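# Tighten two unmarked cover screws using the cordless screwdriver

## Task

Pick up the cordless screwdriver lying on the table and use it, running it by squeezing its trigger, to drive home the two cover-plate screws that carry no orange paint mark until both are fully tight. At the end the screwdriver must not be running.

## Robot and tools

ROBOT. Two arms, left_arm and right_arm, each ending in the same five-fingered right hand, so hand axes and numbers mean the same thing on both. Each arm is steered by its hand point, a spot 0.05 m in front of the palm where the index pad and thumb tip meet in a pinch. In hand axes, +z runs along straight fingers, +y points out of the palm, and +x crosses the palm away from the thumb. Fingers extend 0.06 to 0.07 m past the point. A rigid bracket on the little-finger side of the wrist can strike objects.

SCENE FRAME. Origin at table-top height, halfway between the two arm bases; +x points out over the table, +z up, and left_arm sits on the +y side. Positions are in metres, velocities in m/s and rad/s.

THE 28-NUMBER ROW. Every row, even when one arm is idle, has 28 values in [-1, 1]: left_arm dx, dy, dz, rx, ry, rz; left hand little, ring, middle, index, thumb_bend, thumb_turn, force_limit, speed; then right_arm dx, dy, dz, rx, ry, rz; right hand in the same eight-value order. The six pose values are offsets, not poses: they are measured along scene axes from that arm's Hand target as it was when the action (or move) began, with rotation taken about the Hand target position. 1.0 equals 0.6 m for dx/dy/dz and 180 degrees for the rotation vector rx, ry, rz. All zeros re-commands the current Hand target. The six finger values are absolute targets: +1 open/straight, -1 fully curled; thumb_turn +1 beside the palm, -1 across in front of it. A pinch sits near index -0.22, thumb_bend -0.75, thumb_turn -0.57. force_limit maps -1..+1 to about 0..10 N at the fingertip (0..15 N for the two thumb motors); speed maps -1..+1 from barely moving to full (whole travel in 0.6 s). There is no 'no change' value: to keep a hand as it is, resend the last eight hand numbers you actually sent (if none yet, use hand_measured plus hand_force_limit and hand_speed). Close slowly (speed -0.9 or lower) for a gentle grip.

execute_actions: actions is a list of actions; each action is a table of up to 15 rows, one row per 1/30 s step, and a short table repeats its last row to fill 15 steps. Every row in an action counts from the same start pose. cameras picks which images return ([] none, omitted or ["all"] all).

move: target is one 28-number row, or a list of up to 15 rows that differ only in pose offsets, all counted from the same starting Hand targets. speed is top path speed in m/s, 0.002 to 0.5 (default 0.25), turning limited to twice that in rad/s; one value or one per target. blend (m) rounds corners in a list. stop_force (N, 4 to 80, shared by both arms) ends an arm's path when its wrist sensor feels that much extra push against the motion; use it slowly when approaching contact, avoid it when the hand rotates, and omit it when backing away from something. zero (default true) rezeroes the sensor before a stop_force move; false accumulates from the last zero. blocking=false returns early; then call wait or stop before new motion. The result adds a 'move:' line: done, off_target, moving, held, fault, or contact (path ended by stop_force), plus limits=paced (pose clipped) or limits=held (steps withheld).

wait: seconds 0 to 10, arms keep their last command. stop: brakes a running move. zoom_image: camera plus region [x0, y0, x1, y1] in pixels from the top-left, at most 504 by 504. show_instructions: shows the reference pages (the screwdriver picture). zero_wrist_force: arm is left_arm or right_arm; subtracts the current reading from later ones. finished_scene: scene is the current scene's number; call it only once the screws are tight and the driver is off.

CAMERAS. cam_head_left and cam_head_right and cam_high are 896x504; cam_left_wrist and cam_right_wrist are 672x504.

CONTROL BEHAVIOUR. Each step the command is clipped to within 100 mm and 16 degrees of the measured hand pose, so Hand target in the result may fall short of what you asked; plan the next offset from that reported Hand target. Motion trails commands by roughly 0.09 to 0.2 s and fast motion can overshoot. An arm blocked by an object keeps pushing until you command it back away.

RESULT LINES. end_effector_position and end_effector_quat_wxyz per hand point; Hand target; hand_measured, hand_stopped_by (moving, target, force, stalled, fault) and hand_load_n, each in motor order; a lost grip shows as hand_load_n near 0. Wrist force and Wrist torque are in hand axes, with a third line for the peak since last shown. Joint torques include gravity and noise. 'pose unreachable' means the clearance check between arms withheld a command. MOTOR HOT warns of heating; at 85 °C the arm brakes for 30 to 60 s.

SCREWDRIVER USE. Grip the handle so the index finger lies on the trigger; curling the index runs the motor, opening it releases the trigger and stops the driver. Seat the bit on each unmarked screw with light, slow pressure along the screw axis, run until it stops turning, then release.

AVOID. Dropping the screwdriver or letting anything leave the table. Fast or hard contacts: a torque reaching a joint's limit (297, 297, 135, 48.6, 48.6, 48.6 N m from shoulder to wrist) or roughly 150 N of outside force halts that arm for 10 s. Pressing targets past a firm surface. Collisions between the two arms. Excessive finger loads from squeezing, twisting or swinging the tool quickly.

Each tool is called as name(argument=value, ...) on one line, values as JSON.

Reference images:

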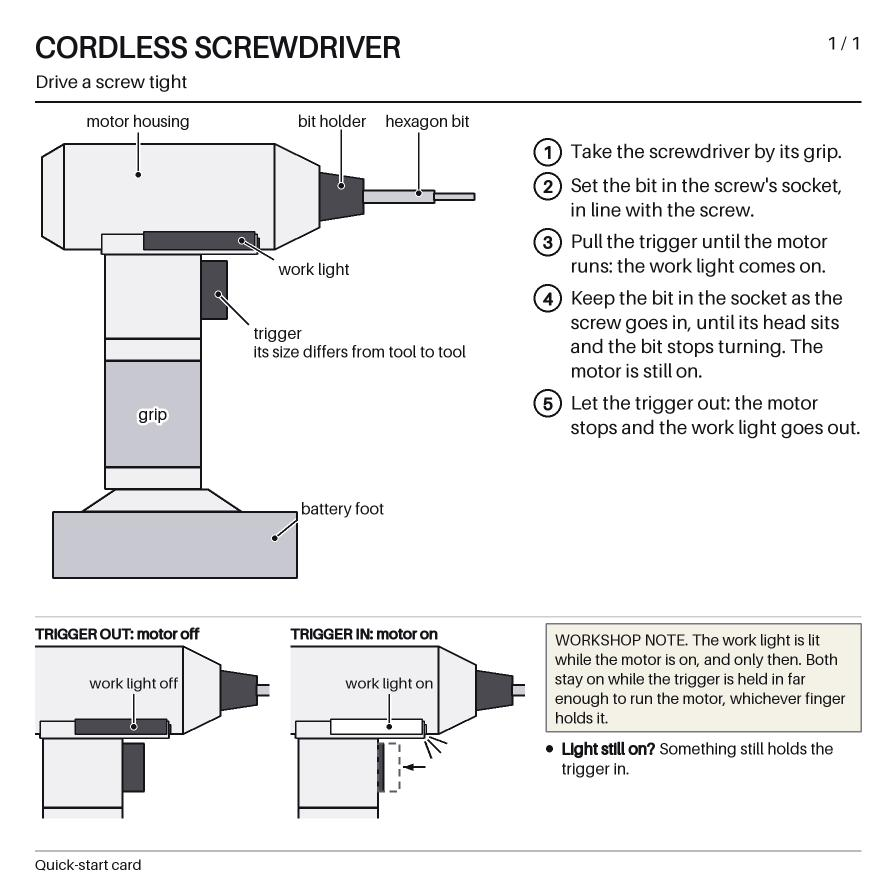

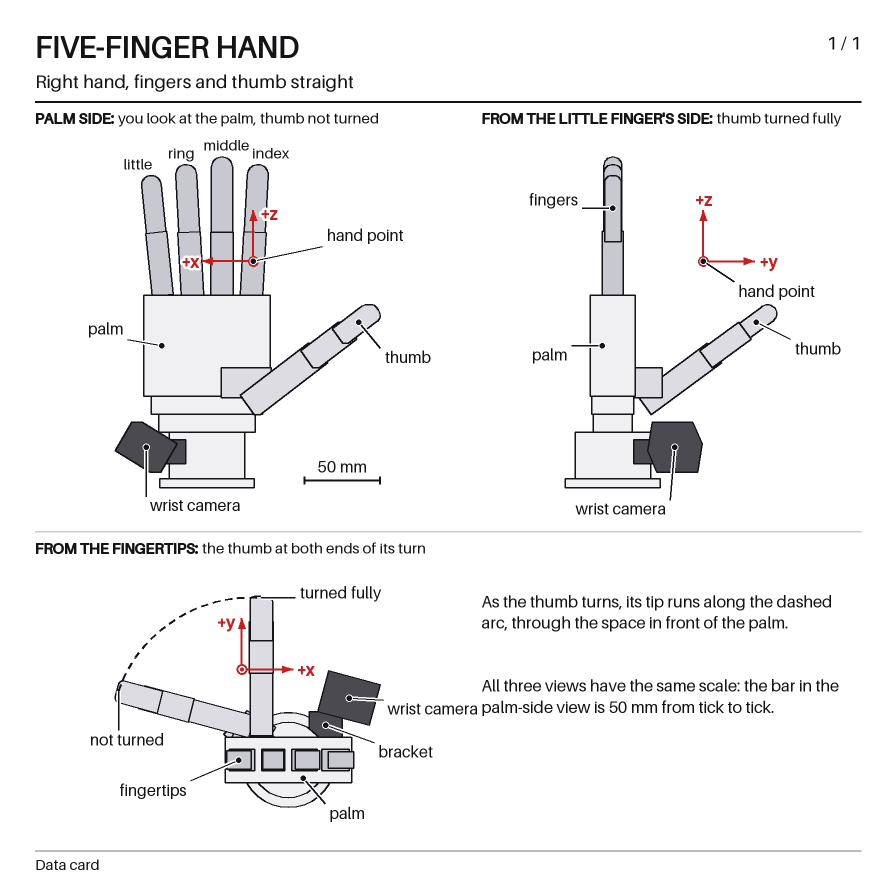

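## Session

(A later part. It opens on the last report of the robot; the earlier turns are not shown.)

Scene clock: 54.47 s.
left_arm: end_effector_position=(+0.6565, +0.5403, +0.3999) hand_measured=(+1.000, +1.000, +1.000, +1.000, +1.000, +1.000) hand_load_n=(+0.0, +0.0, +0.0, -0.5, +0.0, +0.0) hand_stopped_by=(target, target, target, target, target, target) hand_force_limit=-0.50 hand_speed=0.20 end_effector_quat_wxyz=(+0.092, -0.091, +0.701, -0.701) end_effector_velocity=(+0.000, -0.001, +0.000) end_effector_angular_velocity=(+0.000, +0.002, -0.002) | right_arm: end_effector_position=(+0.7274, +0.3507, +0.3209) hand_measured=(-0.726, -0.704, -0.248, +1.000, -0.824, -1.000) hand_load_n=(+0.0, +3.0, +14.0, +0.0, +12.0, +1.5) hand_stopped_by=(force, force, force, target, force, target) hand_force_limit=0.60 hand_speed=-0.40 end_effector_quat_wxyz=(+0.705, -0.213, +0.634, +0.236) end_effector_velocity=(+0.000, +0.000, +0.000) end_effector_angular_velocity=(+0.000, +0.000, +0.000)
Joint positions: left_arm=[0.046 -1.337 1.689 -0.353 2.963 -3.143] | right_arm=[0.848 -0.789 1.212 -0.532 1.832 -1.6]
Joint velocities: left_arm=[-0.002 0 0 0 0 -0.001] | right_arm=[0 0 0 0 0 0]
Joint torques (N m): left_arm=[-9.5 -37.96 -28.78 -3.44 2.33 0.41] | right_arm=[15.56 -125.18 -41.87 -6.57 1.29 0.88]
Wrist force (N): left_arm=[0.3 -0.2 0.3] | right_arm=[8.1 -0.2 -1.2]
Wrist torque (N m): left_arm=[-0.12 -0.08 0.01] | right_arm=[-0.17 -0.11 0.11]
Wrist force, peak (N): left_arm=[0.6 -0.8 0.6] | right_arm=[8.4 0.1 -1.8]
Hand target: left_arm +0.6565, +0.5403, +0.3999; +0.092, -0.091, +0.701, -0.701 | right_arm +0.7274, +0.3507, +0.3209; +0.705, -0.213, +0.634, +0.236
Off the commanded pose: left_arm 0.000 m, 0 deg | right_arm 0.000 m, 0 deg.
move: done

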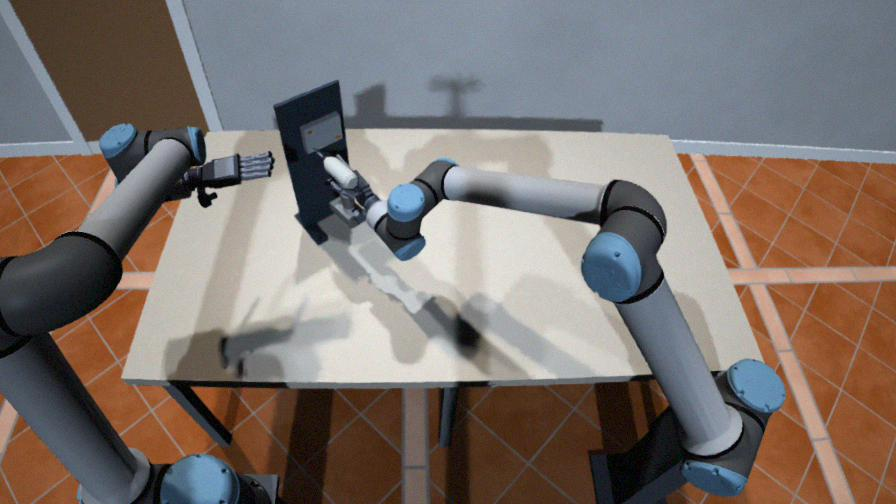

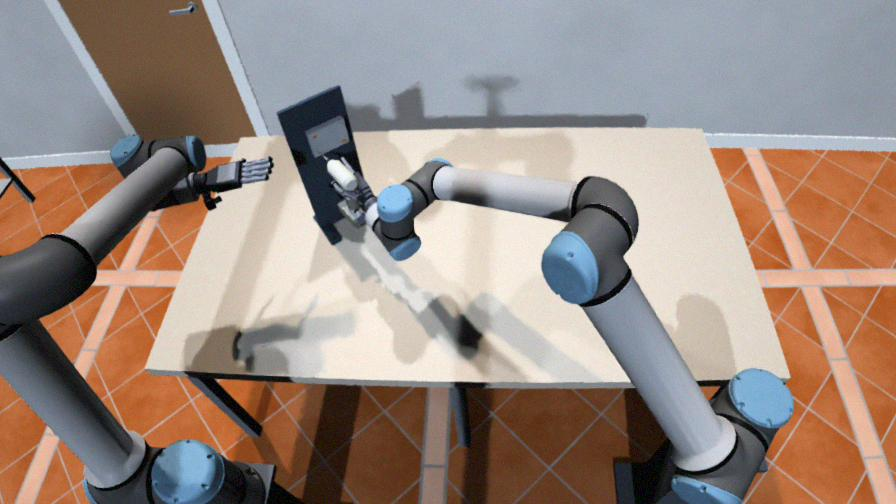

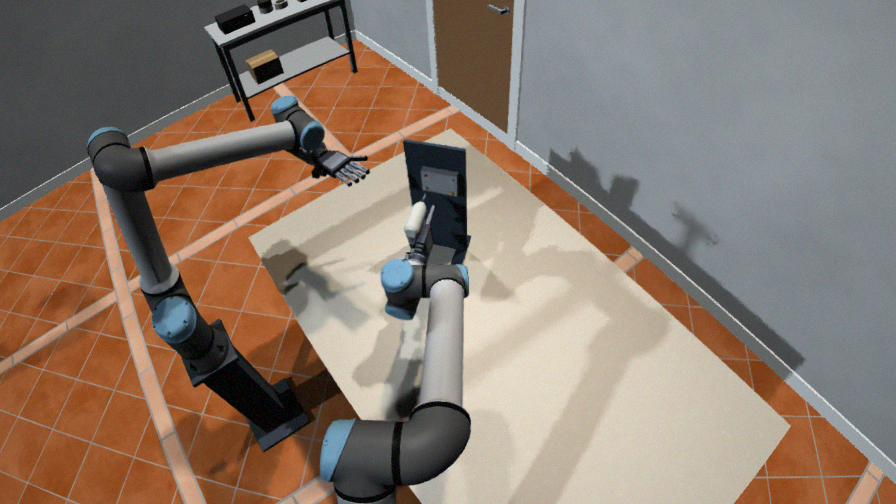

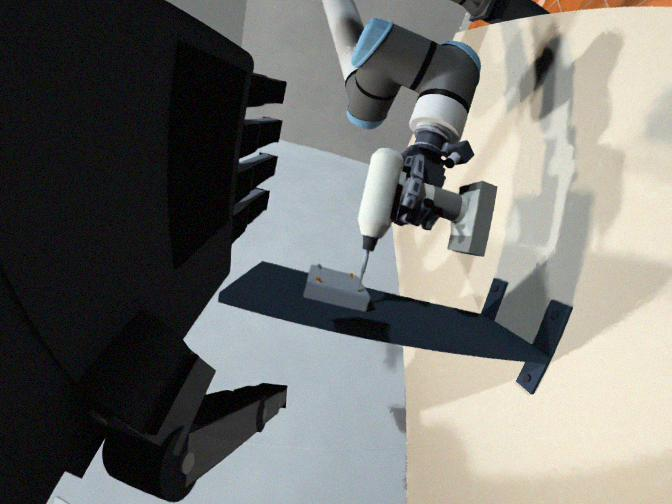

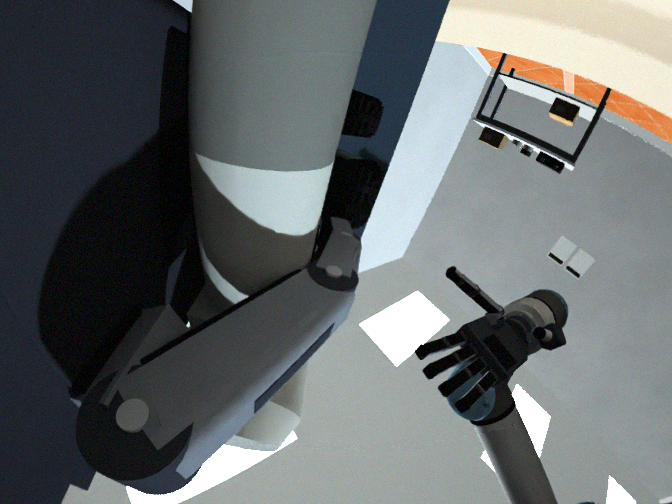

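move(target=[[0,0,0,0,0,0,1,1,1,1,1,1,-0.5,0.2,0.0005,-0.0008,-0.0025,0,0,0,-0.98,-0.98,-0.98,1,-0.98,-1,0.6,-0.4],[0,0,0,0,0,0,1,1,1,1,1,1,-0.5,0.2,0.0205,0.0145,-0.0025,0,0,0,-0.98,-0.98,-0.98,1,-0.98,-1,0.6,-0.4]], speed=0.015, stop_force=5, cameras=["cam_head_left","cam_head_right","cam_high","cam_left_wrist"])

zoom_image(camera="cam_left_wrist", region=[330, 240, 400, 310])

zoom_image(camera="cam_head_left", region=[290, 110, 350, 170])

zoom_image(camera="cam_high", region=[400, 155, 470, 225])

Scene clock: 56.37 s.
left_arm: end_effector_position=(+0.6565, +0.5403, +0.3999) hand_measured=(+1.000, +1.000, +1.000, +1.000, +1.000, +1.000) hand_load_n=(+0.0, +0.0, +0.0, +0.0, +0.0, +0.0) hand_stopped_by=(target, target, target, target, target, target) hand_force_limit=-0.50 hand_speed=0.20 end_effector_quat_wxyz=(+0.092, -0.091, +0.701, -0.701) end_effector_velocity=(+0.000, -0.001, +0.000) end_effector_angular_velocity=(+0.000, -0.001, -0.001) | right_arm: end_effector_position=(+0.7305, +0.3524, +0.3194) hand_measured=(-0.726, -0.704, -0.248, +1.000, -0.824, -1.000) hand_load_n=(+0.0, +2.5, +13.5, +0.0, +12.0, +2.0) hand_stopped_by=(force, force, force, target, force, target) hand_force_limit=0.60 hand_speed=-0.40 end_effector_quat_wxyz=(+0.705, -0.213, +0.634, +0.236) end_effector_velocity=(+0.000, +0.000, +0.000) end_effector_angular_velocity=(+0.000, +0.001, +0.000)
Joint positions: left_arm=[0.046 -1.337 1.689 -0.353 2.963 -3.143] | right_arm=[0.847 -0.783 1.204 -0.53 1.83 -1.6]
Joint velocities: left_arm=[-0.001 0 0 0 0 0.001] | right_arm=[0 0 0 0.001 0 0]
Joint torques (N m): left_arm=[-8.04 -41.22 -29.36 -3.28 2.08 -0.52] | right_arm=[14.99 -125.63 -50.89 -7.01 1.94 -0.41]
Wrist force (N): left_arm=[0.5 -0.5 0.4] | right_arm=[8.4 -0.1 -1.5]
Wrist torque (N m): left_arm=[-0.17 -0.11 0.01] | right_arm=[-0.06 -0.14 0.14]
Wrist force, peak (N): left_arm=[0.5 -0.6 0.6] | right_arm=[8.8 -0.7 -13.9]
Hand target: left_arm +0.6565, +0.5403, +0.3999; +0.092, -0.091, +0.701, -0.701 | right_arm +0.7305, +0.3524, +0.3194; +0.705, -0.213, +0.634, +0.236
Off the commanded pose: left_arm 0.000 m, 0 deg | right_arm 0.012 m, 0 deg.
move: contact (right_arm); path passed 1 of 2 targets
Images, in order (width x height): cam_head_left 896x504, cam_head_right 896x504, cam_high 896x504, cam_left_wrist 672x504.

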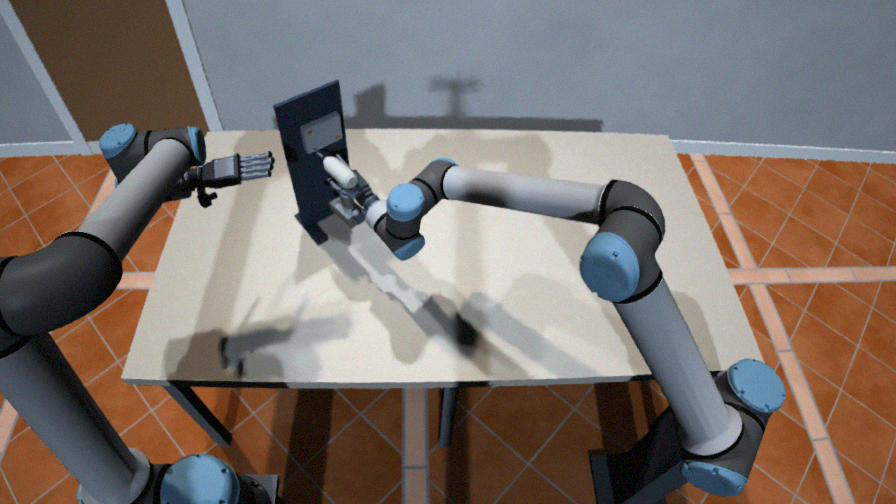

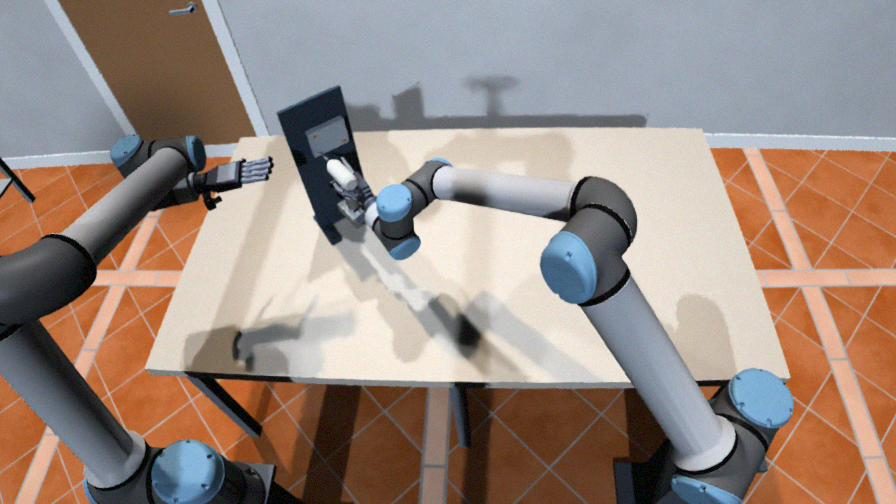

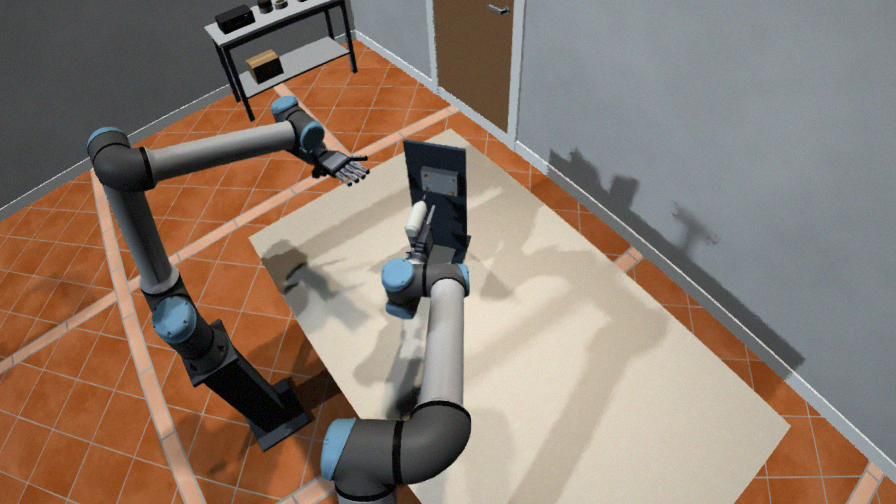

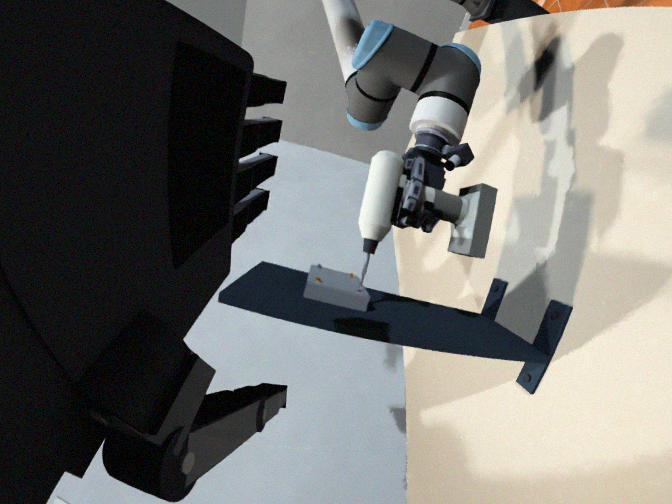

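Scaled by 7.200 from the camera's 672x504 image, which has a finer 960x720 frame.

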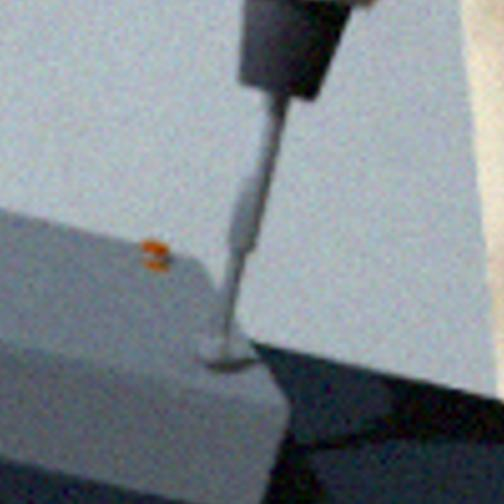

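Scaled by 8.400.

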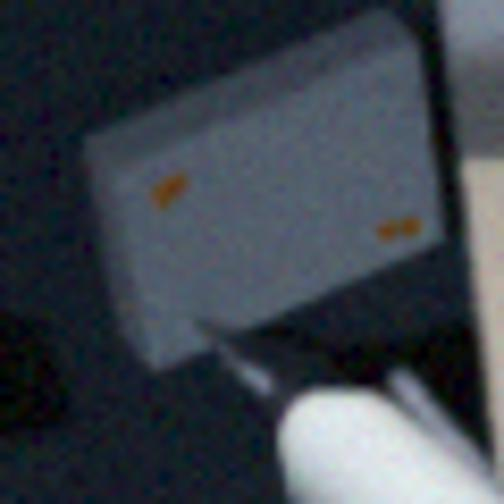

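Scaled by 7.200.

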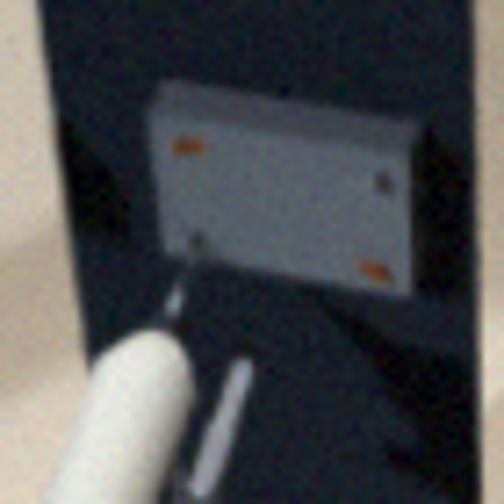

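zoom_image(camera="cam_left_wrist", region=[350, 275, 375, 295])

zoom_image(camera="cam_high", region=[415, 175, 445, 205])

zoom_image(camera="cam_head_right", region=[305, 135, 335, 165])

Scaled by 20.160 from the camera's 672x504 image, which has a finer 960x720 frame.

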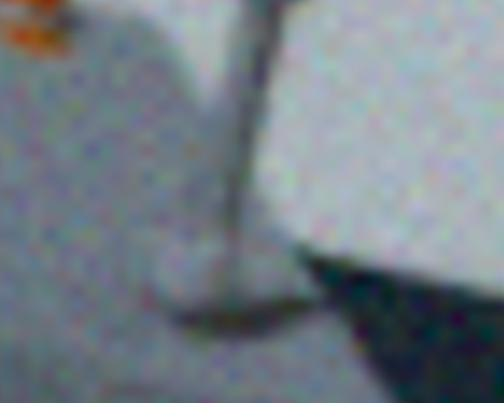

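Scaled by 16.800.

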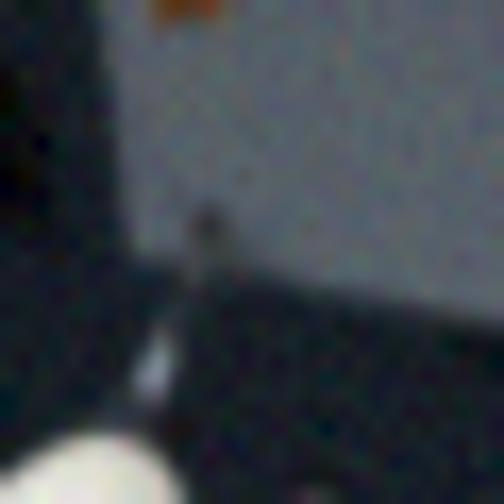

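Scaled by 16.800.

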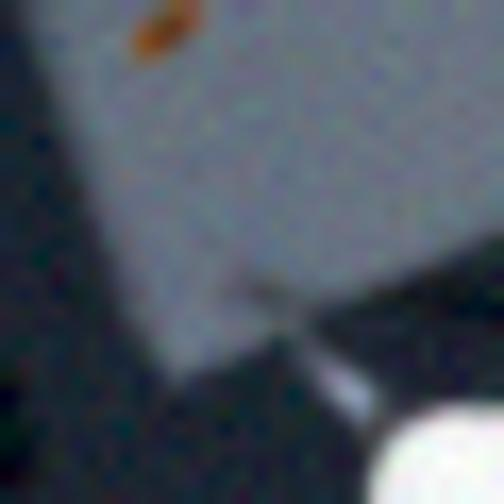

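move(target=[-0.0077,-0.1203,0.1017,0.1135,0.034,0.208,1,1,1,1,1,1,-0.5,0.2,0,0,0,0,0,0,-0.98,-0.98,-0.98,1,-0.98,-1,0.6,-0.4], speed=0.15, cameras=["cam_head_left","cam_left_wrist"])

Scene clock: 60.77 s.
left_arm: end_effector_position=(+0.6517, +0.4678, +0.4615) hand_measured=(+1.000, +1.000, +1.000, +1.000, +1.000, +1.000) hand_load_n=(-0.5, -0.5, +0.0, +0.0, +0.0, -0.5) hand_stopped_by=(target, target, target, target, target, target) hand_force_limit=-0.50 hand_speed=0.20 end_effector_quat_wxyz=(+0.288, -0.329, +0.750, -0.496) end_effector_velocity=(+0.000, +0.000, -0.001) end_effector_angular_velocity=(+0.001, +0.002, +0.001) | right_arm: end_effector_position=(+0.7305, +0.3524, +0.3194) hand_measured=(-0.726, -0.704, -0.248, +1.000, -0.824, -1.000) hand_load_n=(+0.0, +2.5, +13.5, +0.0, +12.0, +2.0) hand_stopped_by=(force, force, force, target, force, target) hand_force_limit=0.60 hand_speed=-0.40 end_effector_quat_wxyz=(+0.705, -0.213, +0.634, +0.236) end_effector_velocity=(+0.000, +0.000, -0.001) end_effector_angular_velocity=(-0.002, +0.001, +0.000)
Joint positions: left_arm=[-0.336 -1.579 1.712 0.233 1.879 -2.913] | right_arm=[0.847 -0.783 1.204 -0.53 1.83 -1.6]
Joint velocities: left_arm=[0 0.001 0.001 0 -0.001 0] | right_arm=[0 0.001 0 0.001 0 0]
Joint torques (N m): left_arm=[-11.13 -21.06 -25.69 -3.59 -2.8 4.2] | right_arm=[12.84 -126.48 -49.45 -4.6 1.12 -0.3]
Wrist force (N): left_arm=[-0.3 0.0 -0.6] | right_arm=[8.3 -0.2 -1.7]
Wrist torque (N m): left_arm=[0.01 0.09 -0.03] | right_arm=[-0.07 -0.11 0.13]
Wrist force, peak (N): left_arm=[0.0 -0.6 -1.0] | right_arm=[8.9 -0.4 -1.9]
Hand target: left_arm +0.6517, +0.4679, +0.4612; +0.288, -0.329, +0.750, -0.496 | right_arm +0.7305, +0.3524, +0.3194; +0.705, -0.213, +0.634, +0.236
Off the commanded pose: left_arm 0.001 m, 0 deg | right_arm 0.000 m, 0 deg.
move: done
Images, in order (width x height): cam_head_left 896x504, cam_left_wrist 672x504.

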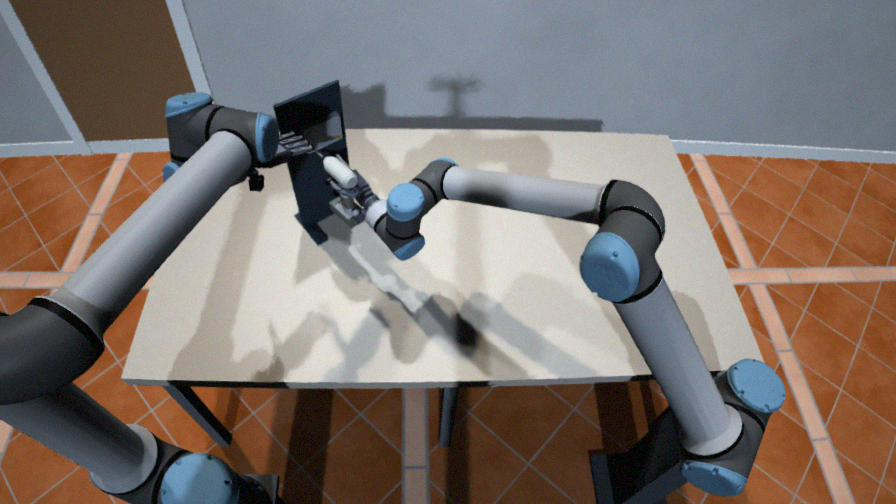

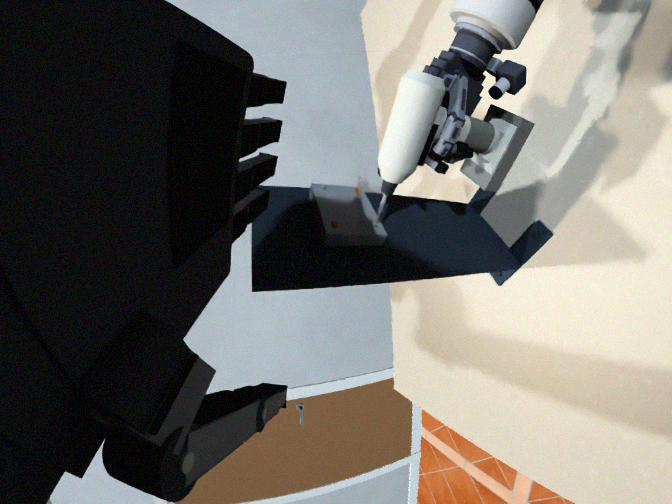

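zoom_image(camera="cam_left_wrist", region=[340, 170, 420, 260])

zoom_image(camera="cam_left_wrist", region=[365, 205, 395, 235])

Scaled by 5.600 from the camera's 672x504 image, which has a finer 960x720 frame.

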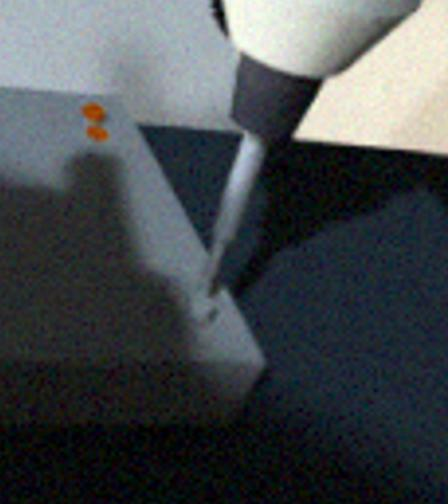

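Scaled by 16.800 from the camera's 672x504 image, which has a finer 960x720 frame.

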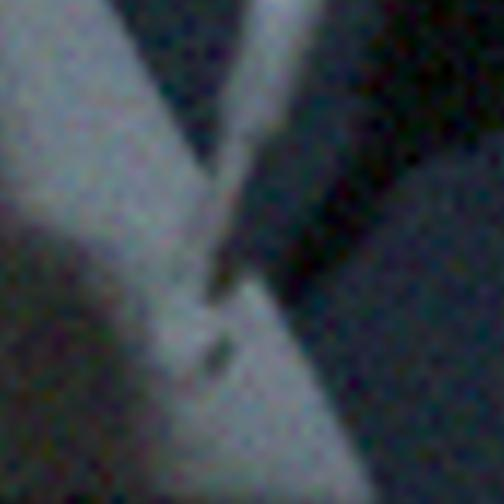

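zoom_image(camera="cam_left_wrist", region=[310, 175, 340, 205])

zoom_image(camera="cam_left_wrist", region=[320, 210, 350, 240])

zoom_image(camera="cam_left_wrist", region=[340, 175, 370, 205])

Scaled by 16.800 from the camera's 672x504 image, which has a finer 960x720 frame.

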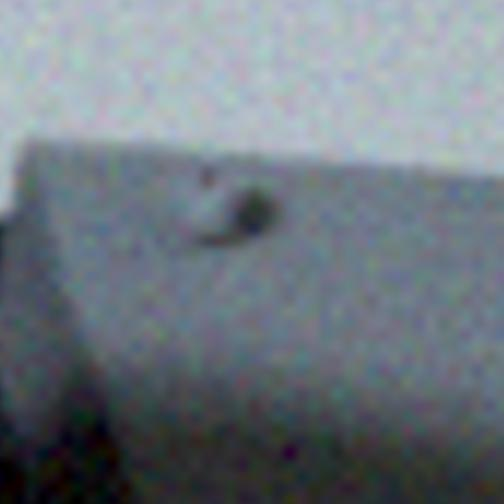

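Scaled by 16.800 from the camera's 672x504 image, which has a finer 960x720 frame.

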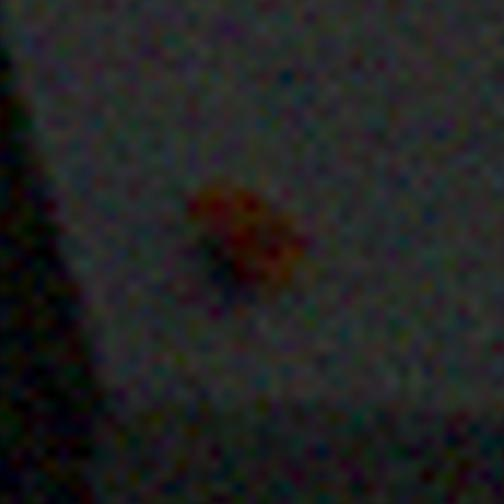

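Scaled by 16.800 from the camera's 672x504 image, which has a finer 960x720 frame.

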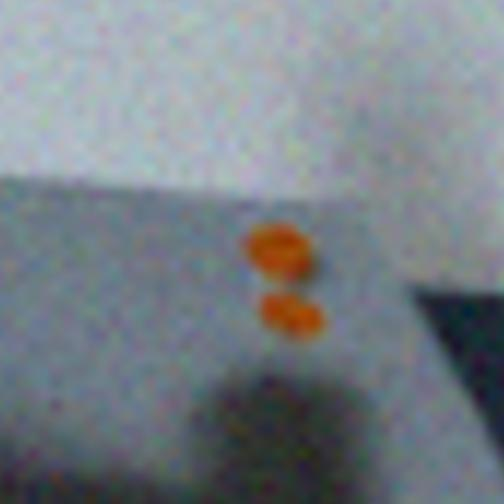

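move(target=[0,0,0,0,0,0,1,1,1,1,1,1,-0.5,0.2,0.008,0.006,0,0,0,0,-0.98,-0.98,-0.98,1,-0.98,-1,0.6,-0.4], speed=0.005, stop_force=5, cameras=["cam_left_wrist"])

zoom_image(camera="cam_left_wrist", region=[340, 170, 420, 260])

Scene clock: 64.23 s.
left_arm: end_effector_position=(+0.6517, +0.4679, +0.4612) hand_measured=(+1.000, +1.000, +1.000, +1.000, +1.000, +1.000) hand_load_n=(+0.0, +0.0, +0.0, +0.0, +0.0, +0.0) hand_stopped_by=(target, target, target, target, target, target) hand_force_limit=-0.50 hand_speed=0.20 end_effector_quat_wxyz=(+0.288, -0.329, +0.750, -0.496) end_effector_velocity=(+0.000, +0.001, +0.000) end_effector_angular_velocity=(-0.001, +0.000, +0.001) | right_arm: end_effector_position=(+0.7353, +0.3560, +0.3194) hand_measured=(-0.726, -0.704, -0.248, +1.000, -0.824, -1.000) hand_load_n=(+0.0, +2.0, +13.5, +0.0, +12.0, +2.5) hand_stopped_by=(force, force, force, target, force, target) hand_force_limit=0.60 hand_speed=-0.40 end_effector_quat_wxyz=(+0.705, -0.213, +0.634, +0.236) end_effector_velocity=(+0.000, +0.000, +0.001) end_effector_angular_velocity=(+0.000, +0.000, +0.000)
Joint positions: left_arm=[-0.336 -1.579 1.713 0.233 1.879 -2.913] | right_arm=[0.845 -0.774 1.188 -0.523 1.829 -1.6]
Joint velocities: left_arm=[0.001 0 0 0 0 -0.001] | right_arm=[0 -0.001 0 0 0 0]
Joint torques (N m): left_arm=[-12.13 -19.3 -38.31 -3.64 -0.4 3.6] | right_arm=[-8.8 -125.41 -40.82 -6.74 -0.31 1.88]
Wrist force (N): left_arm=[0.3 -0.3 -0.5] | right_arm=[7.8 0.0 -1.1]
Wrist torque (N m): left_arm=[-0.04 0.01 -0.01] | right_arm=[-0.07 -0.05 0.11]
Wrist force, peak (N): left_arm=[0.3 -0.1 -1.0] | right_arm=[8.7 -0.3 -1.8]
Hand target: left_arm +0.6517, +0.4679, +0.4612; +0.288, -0.329, +0.750, -0.496 | right_arm +0.7353, +0.3560, +0.3194; +0.705, -0.213, +0.634, +0.236
Off the commanded pose: left_arm 0.000 m, 0 deg | right_arm 0.000 m, 0 deg.
move: done
Images, in order (width x height): cam_left_wrist 672x504.

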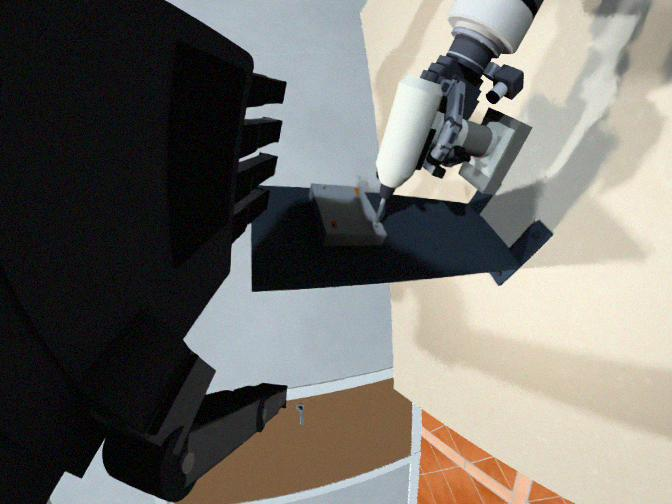

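Scaled by 5.600 from the camera's 672x504 image, which has a finer 960x720 frame.

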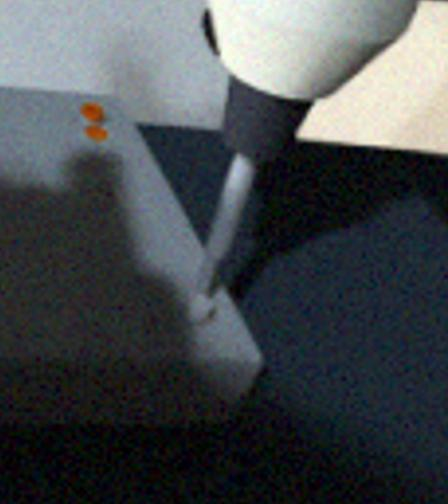

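zoom_image(camera="cam_left_wrist", region=[365, 205, 395, 235])

zoom_image(camera="cam_high", region=[415, 175, 445, 205])

Scaled by 16.800 from the camera's 672x504 image, which has a finer 960x720 frame.

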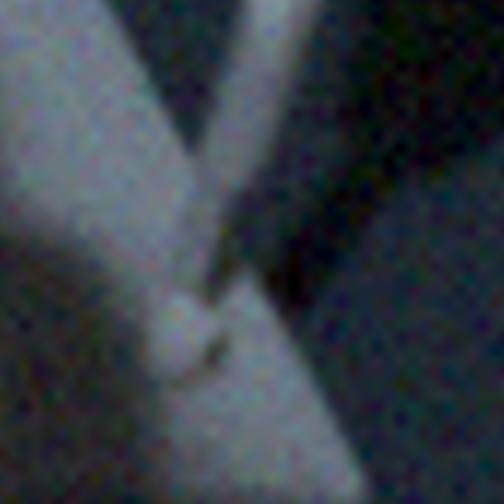

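This scene's latest camera images include none from cam_high. They are from: cam_left_wrist. cam_high's image comes with the result of a call that names it in "cameras".

move(target=[0,0,0,0,0,0,1,1,1,1,1,1,-0.5,0.2,0.0107,0.008,0,0,0,0,-0.98,-0.98,-0.98,1,-0.98,-1,0.6,-0.4], speed=0.005, stop_force=4)

zoom_image(camera="cam_left_wrist", region=[365, 205, 395, 235])

zoom_image(camera="cam_high", region=[415, 175, 445, 205])

zoom_image(camera="cam_head_right", region=[305, 135, 335, 165])

Scene clock: 65.37 s.
left_arm: end_effector_position=(+0.6517, +0.4679, +0.4612) hand_measured=(+1.000, +1.000, +1.000, +1.000, +1.000, +1.000) hand_load_n=(-0.5, +0.0, +0.0, +0.0, +0.0, -0.5) hand_stopped_by=(target, target, target, target, target, target) hand_force_limit=-0.50 hand_speed=0.20 end_effector_quat_wxyz=(+0.288, -0.329, +0.750, -0.496) end_effector_velocity=(+0.000, +0.000, +0.001) end_effector_angular_velocity=(-0.001, -0.001, +0.000) | right_arm: end_effector_position=(+0.7355, +0.3562, +0.3195) hand_measured=(-0.726, -0.704, -0.248, +1.000, -0.824, -1.000) hand_load_n=(+0.0, +2.0, +13.5, +0.0, +12.0, +2.0) hand_stopped_by=(force, force, force, target, force, target) hand_force_limit=0.60 hand_speed=-0.40 end_effector_quat_wxyz=(+0.705, -0.213, +0.634, +0.236) end_effector_velocity=(+0.000, +0.000, +0.001) end_effector_angular_velocity=(+0.002, -0.002, +0.000)
Joint positions: left_arm=[-0.336 -1.579 1.713 0.233 1.879 -2.913] | right_arm=[0.845 -0.774 1.187 -0.523 1.829 -1.6]
Joint velocities: left_arm=[0 -0.001 0 0 0 0] | right_arm=[0 0 0 -0.002 0 0]
Joint torques (N m): left_arm=[-9.69 -20.26 -41.28 -3.6 1.39 4.16] | right_arm=[-0.84 -125.73 -41.81 -7.15 0.93 1.81]
Wrist force (N): left_arm=[0.2 0.1 -0.5] | right_arm=[7.6 -0.3 -3.6]
Wrist torque (N m): left_arm=[0.01 0.03 -0.01] | right_arm=[-0.04 -0.11 0.10]
Wrist force, peak (N): left_arm=[0.1 -0.3 -0.9] | right_arm=[8.6 -0.8 -9.7]
Hand target: left_arm +0.6517, +0.4679, +0.4612; +0.288, -0.329, +0.750, -0.496 | right_arm +0.7355, +0.3562, +0.3195; +0.705, -0.213, +0.634, +0.236
Off the commanded pose: left_arm 0.000 m, 0 deg | right_arm 0.008 m, 0 deg.
move: contact (right_arm)

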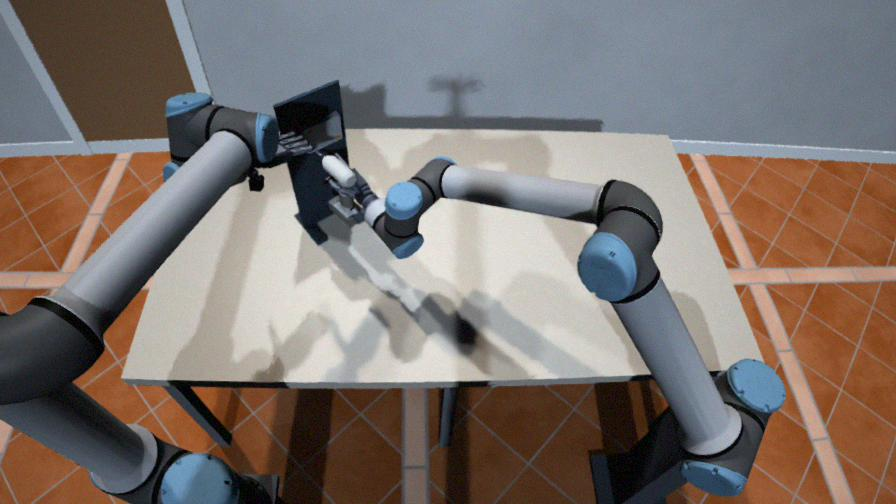

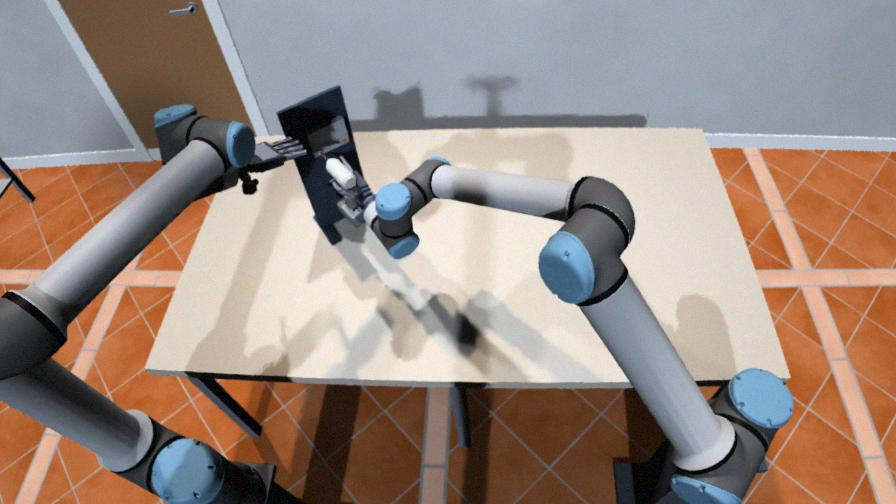

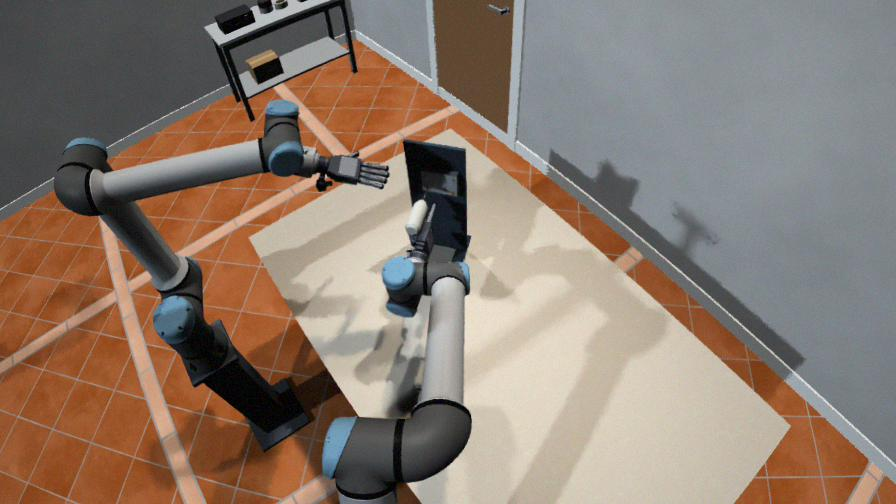

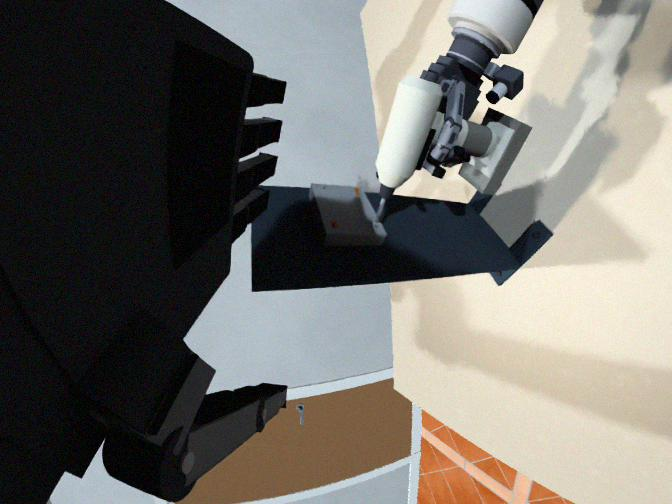

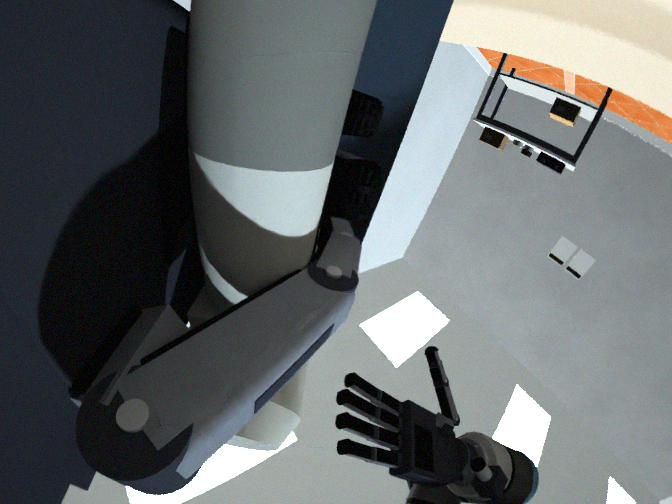

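Scaled by 16.800 from the camera's 672x504 image, which has a finer 960x720 frame.

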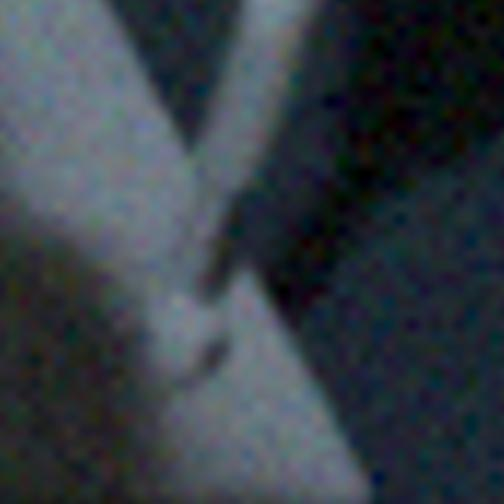

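Scaled by 16.800.

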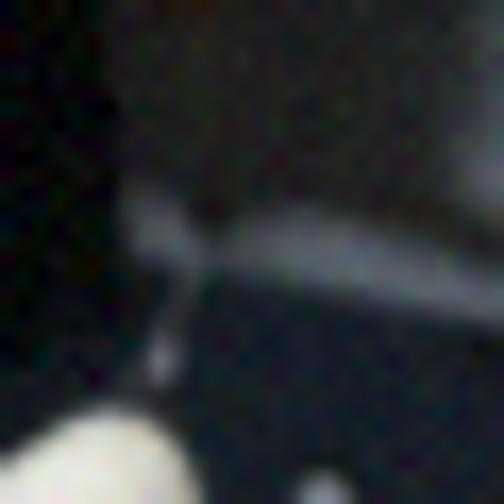

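Scaled by 16.800.

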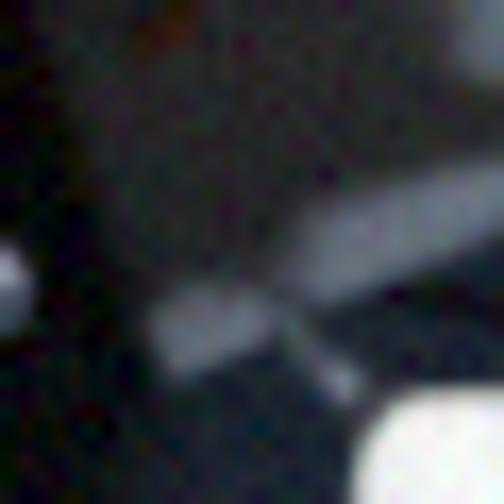

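move(target=[0,0,0,0,0,0,1,1,1,1,1,1,-0.5,0.2,-0.004,0.0053,0,0,0,0,-0.98,-0.98,-0.98,1,-0.98,-1,0.6,-0.4], speed=0.005, stop_force=4, cameras=["cam_left_wrist"])

zoom_image(camera="cam_left_wrist", region=[365, 205, 395, 235])

Scene clock: 66.93 s.
left_arm: end_effector_position=(+0.6517, +0.4679, +0.4612) hand_measured=(+1.000, +1.000, +1.000, +1.000, +1.000, +1.000) hand_load_n=(+0.0, +0.0, +0.0, +0.0, +0.0, -0.5) hand_stopped_by=(target, target, target, target, target, target) hand_force_limit=-0.50 hand_speed=0.20 end_effector_quat_wxyz=(+0.288, -0.329, +0.750, -0.496) end_effector_velocity=(+0.000, +0.000, +0.000) end_effector_angular_velocity=(+0.000, +0.001, +0.000) | right_arm: end_effector_position=(+0.7330, +0.3594, +0.3195) hand_measured=(-0.726, -0.704, -0.248, +1.000, -0.824, -1.000) hand_load_n=(+0.0, +0.5, +13.5, +0.0, +12.5, +2.5) hand_stopped_by=(force, force, force, target, force, target) hand_force_limit=0.60 hand_speed=-0.40 end_effector_quat_wxyz=(+0.705, -0.213, +0.634, +0.236) end_effector_velocity=(+0.000, +0.000, -0.002) end_effector_angular_velocity=(-0.002, +0.001, +0.000)
Joint positions: left_arm=[-0.336 -1.579 1.713 0.233 1.879 -2.913] | right_arm=[0.849 -0.771 1.182 -0.521 1.833 -1.6]
Joint velocities: left_arm=[0 0 0 0.001 0 0] | right_arm=[0 0.002 0 0.001 0 0]
Joint torques (N m): left_arm=[-8.38 -23.18 -45.09 -3.06 0.67 3.88] | right_arm=[-1.79 -119.18 -46.54 -5.19 -0.47 -1.62]
Wrist force (N): left_arm=[0.3 0.3 -0.7] | right_arm=[8.8 -1.6 -9.5]
Wrist torque (N m): left_arm=[0.06 0.01 0.02] | right_arm=[0.37 -0.07 0.16]
Wrist force, peak (N): left_arm=[0.6 -0.3 -0.7] | right_arm=[8.9 -2.0 -10.0]
Hand target: left_arm +0.6517, +0.4679, +0.4612; +0.288, -0.329, +0.750, -0.496 | right_arm +0.7331, +0.3594, +0.3195; +0.705, -0.213, +0.634, +0.236
Off the commanded pose: left_arm 0.000 m, 0 deg | right_arm 0.000 m, 0 deg.
move: done
Images, in order (width x height): cam_left_wrist 672x504.

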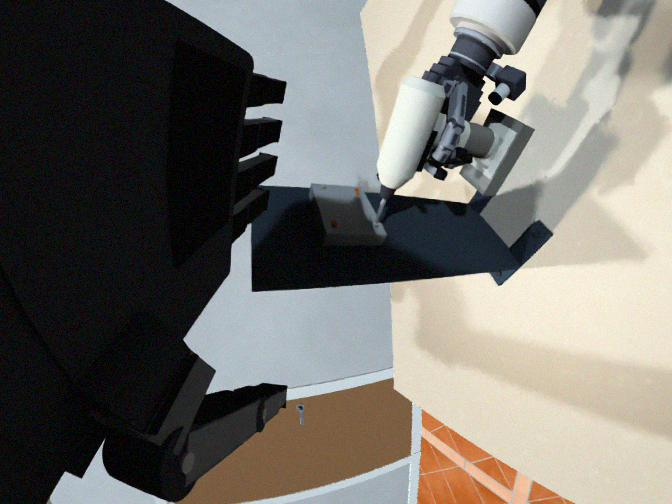

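Scaled by 16.800 from the camera's 672x504 image, which has a finer 960x720 frame.

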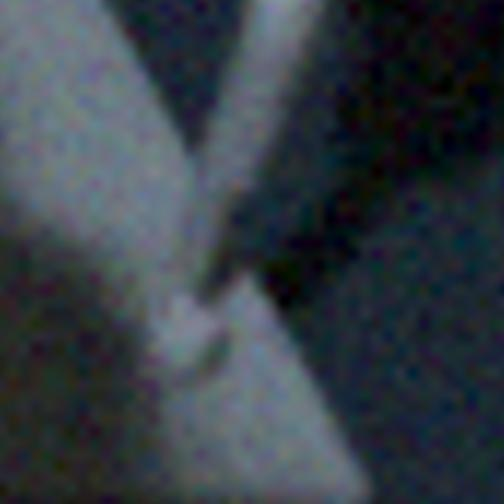

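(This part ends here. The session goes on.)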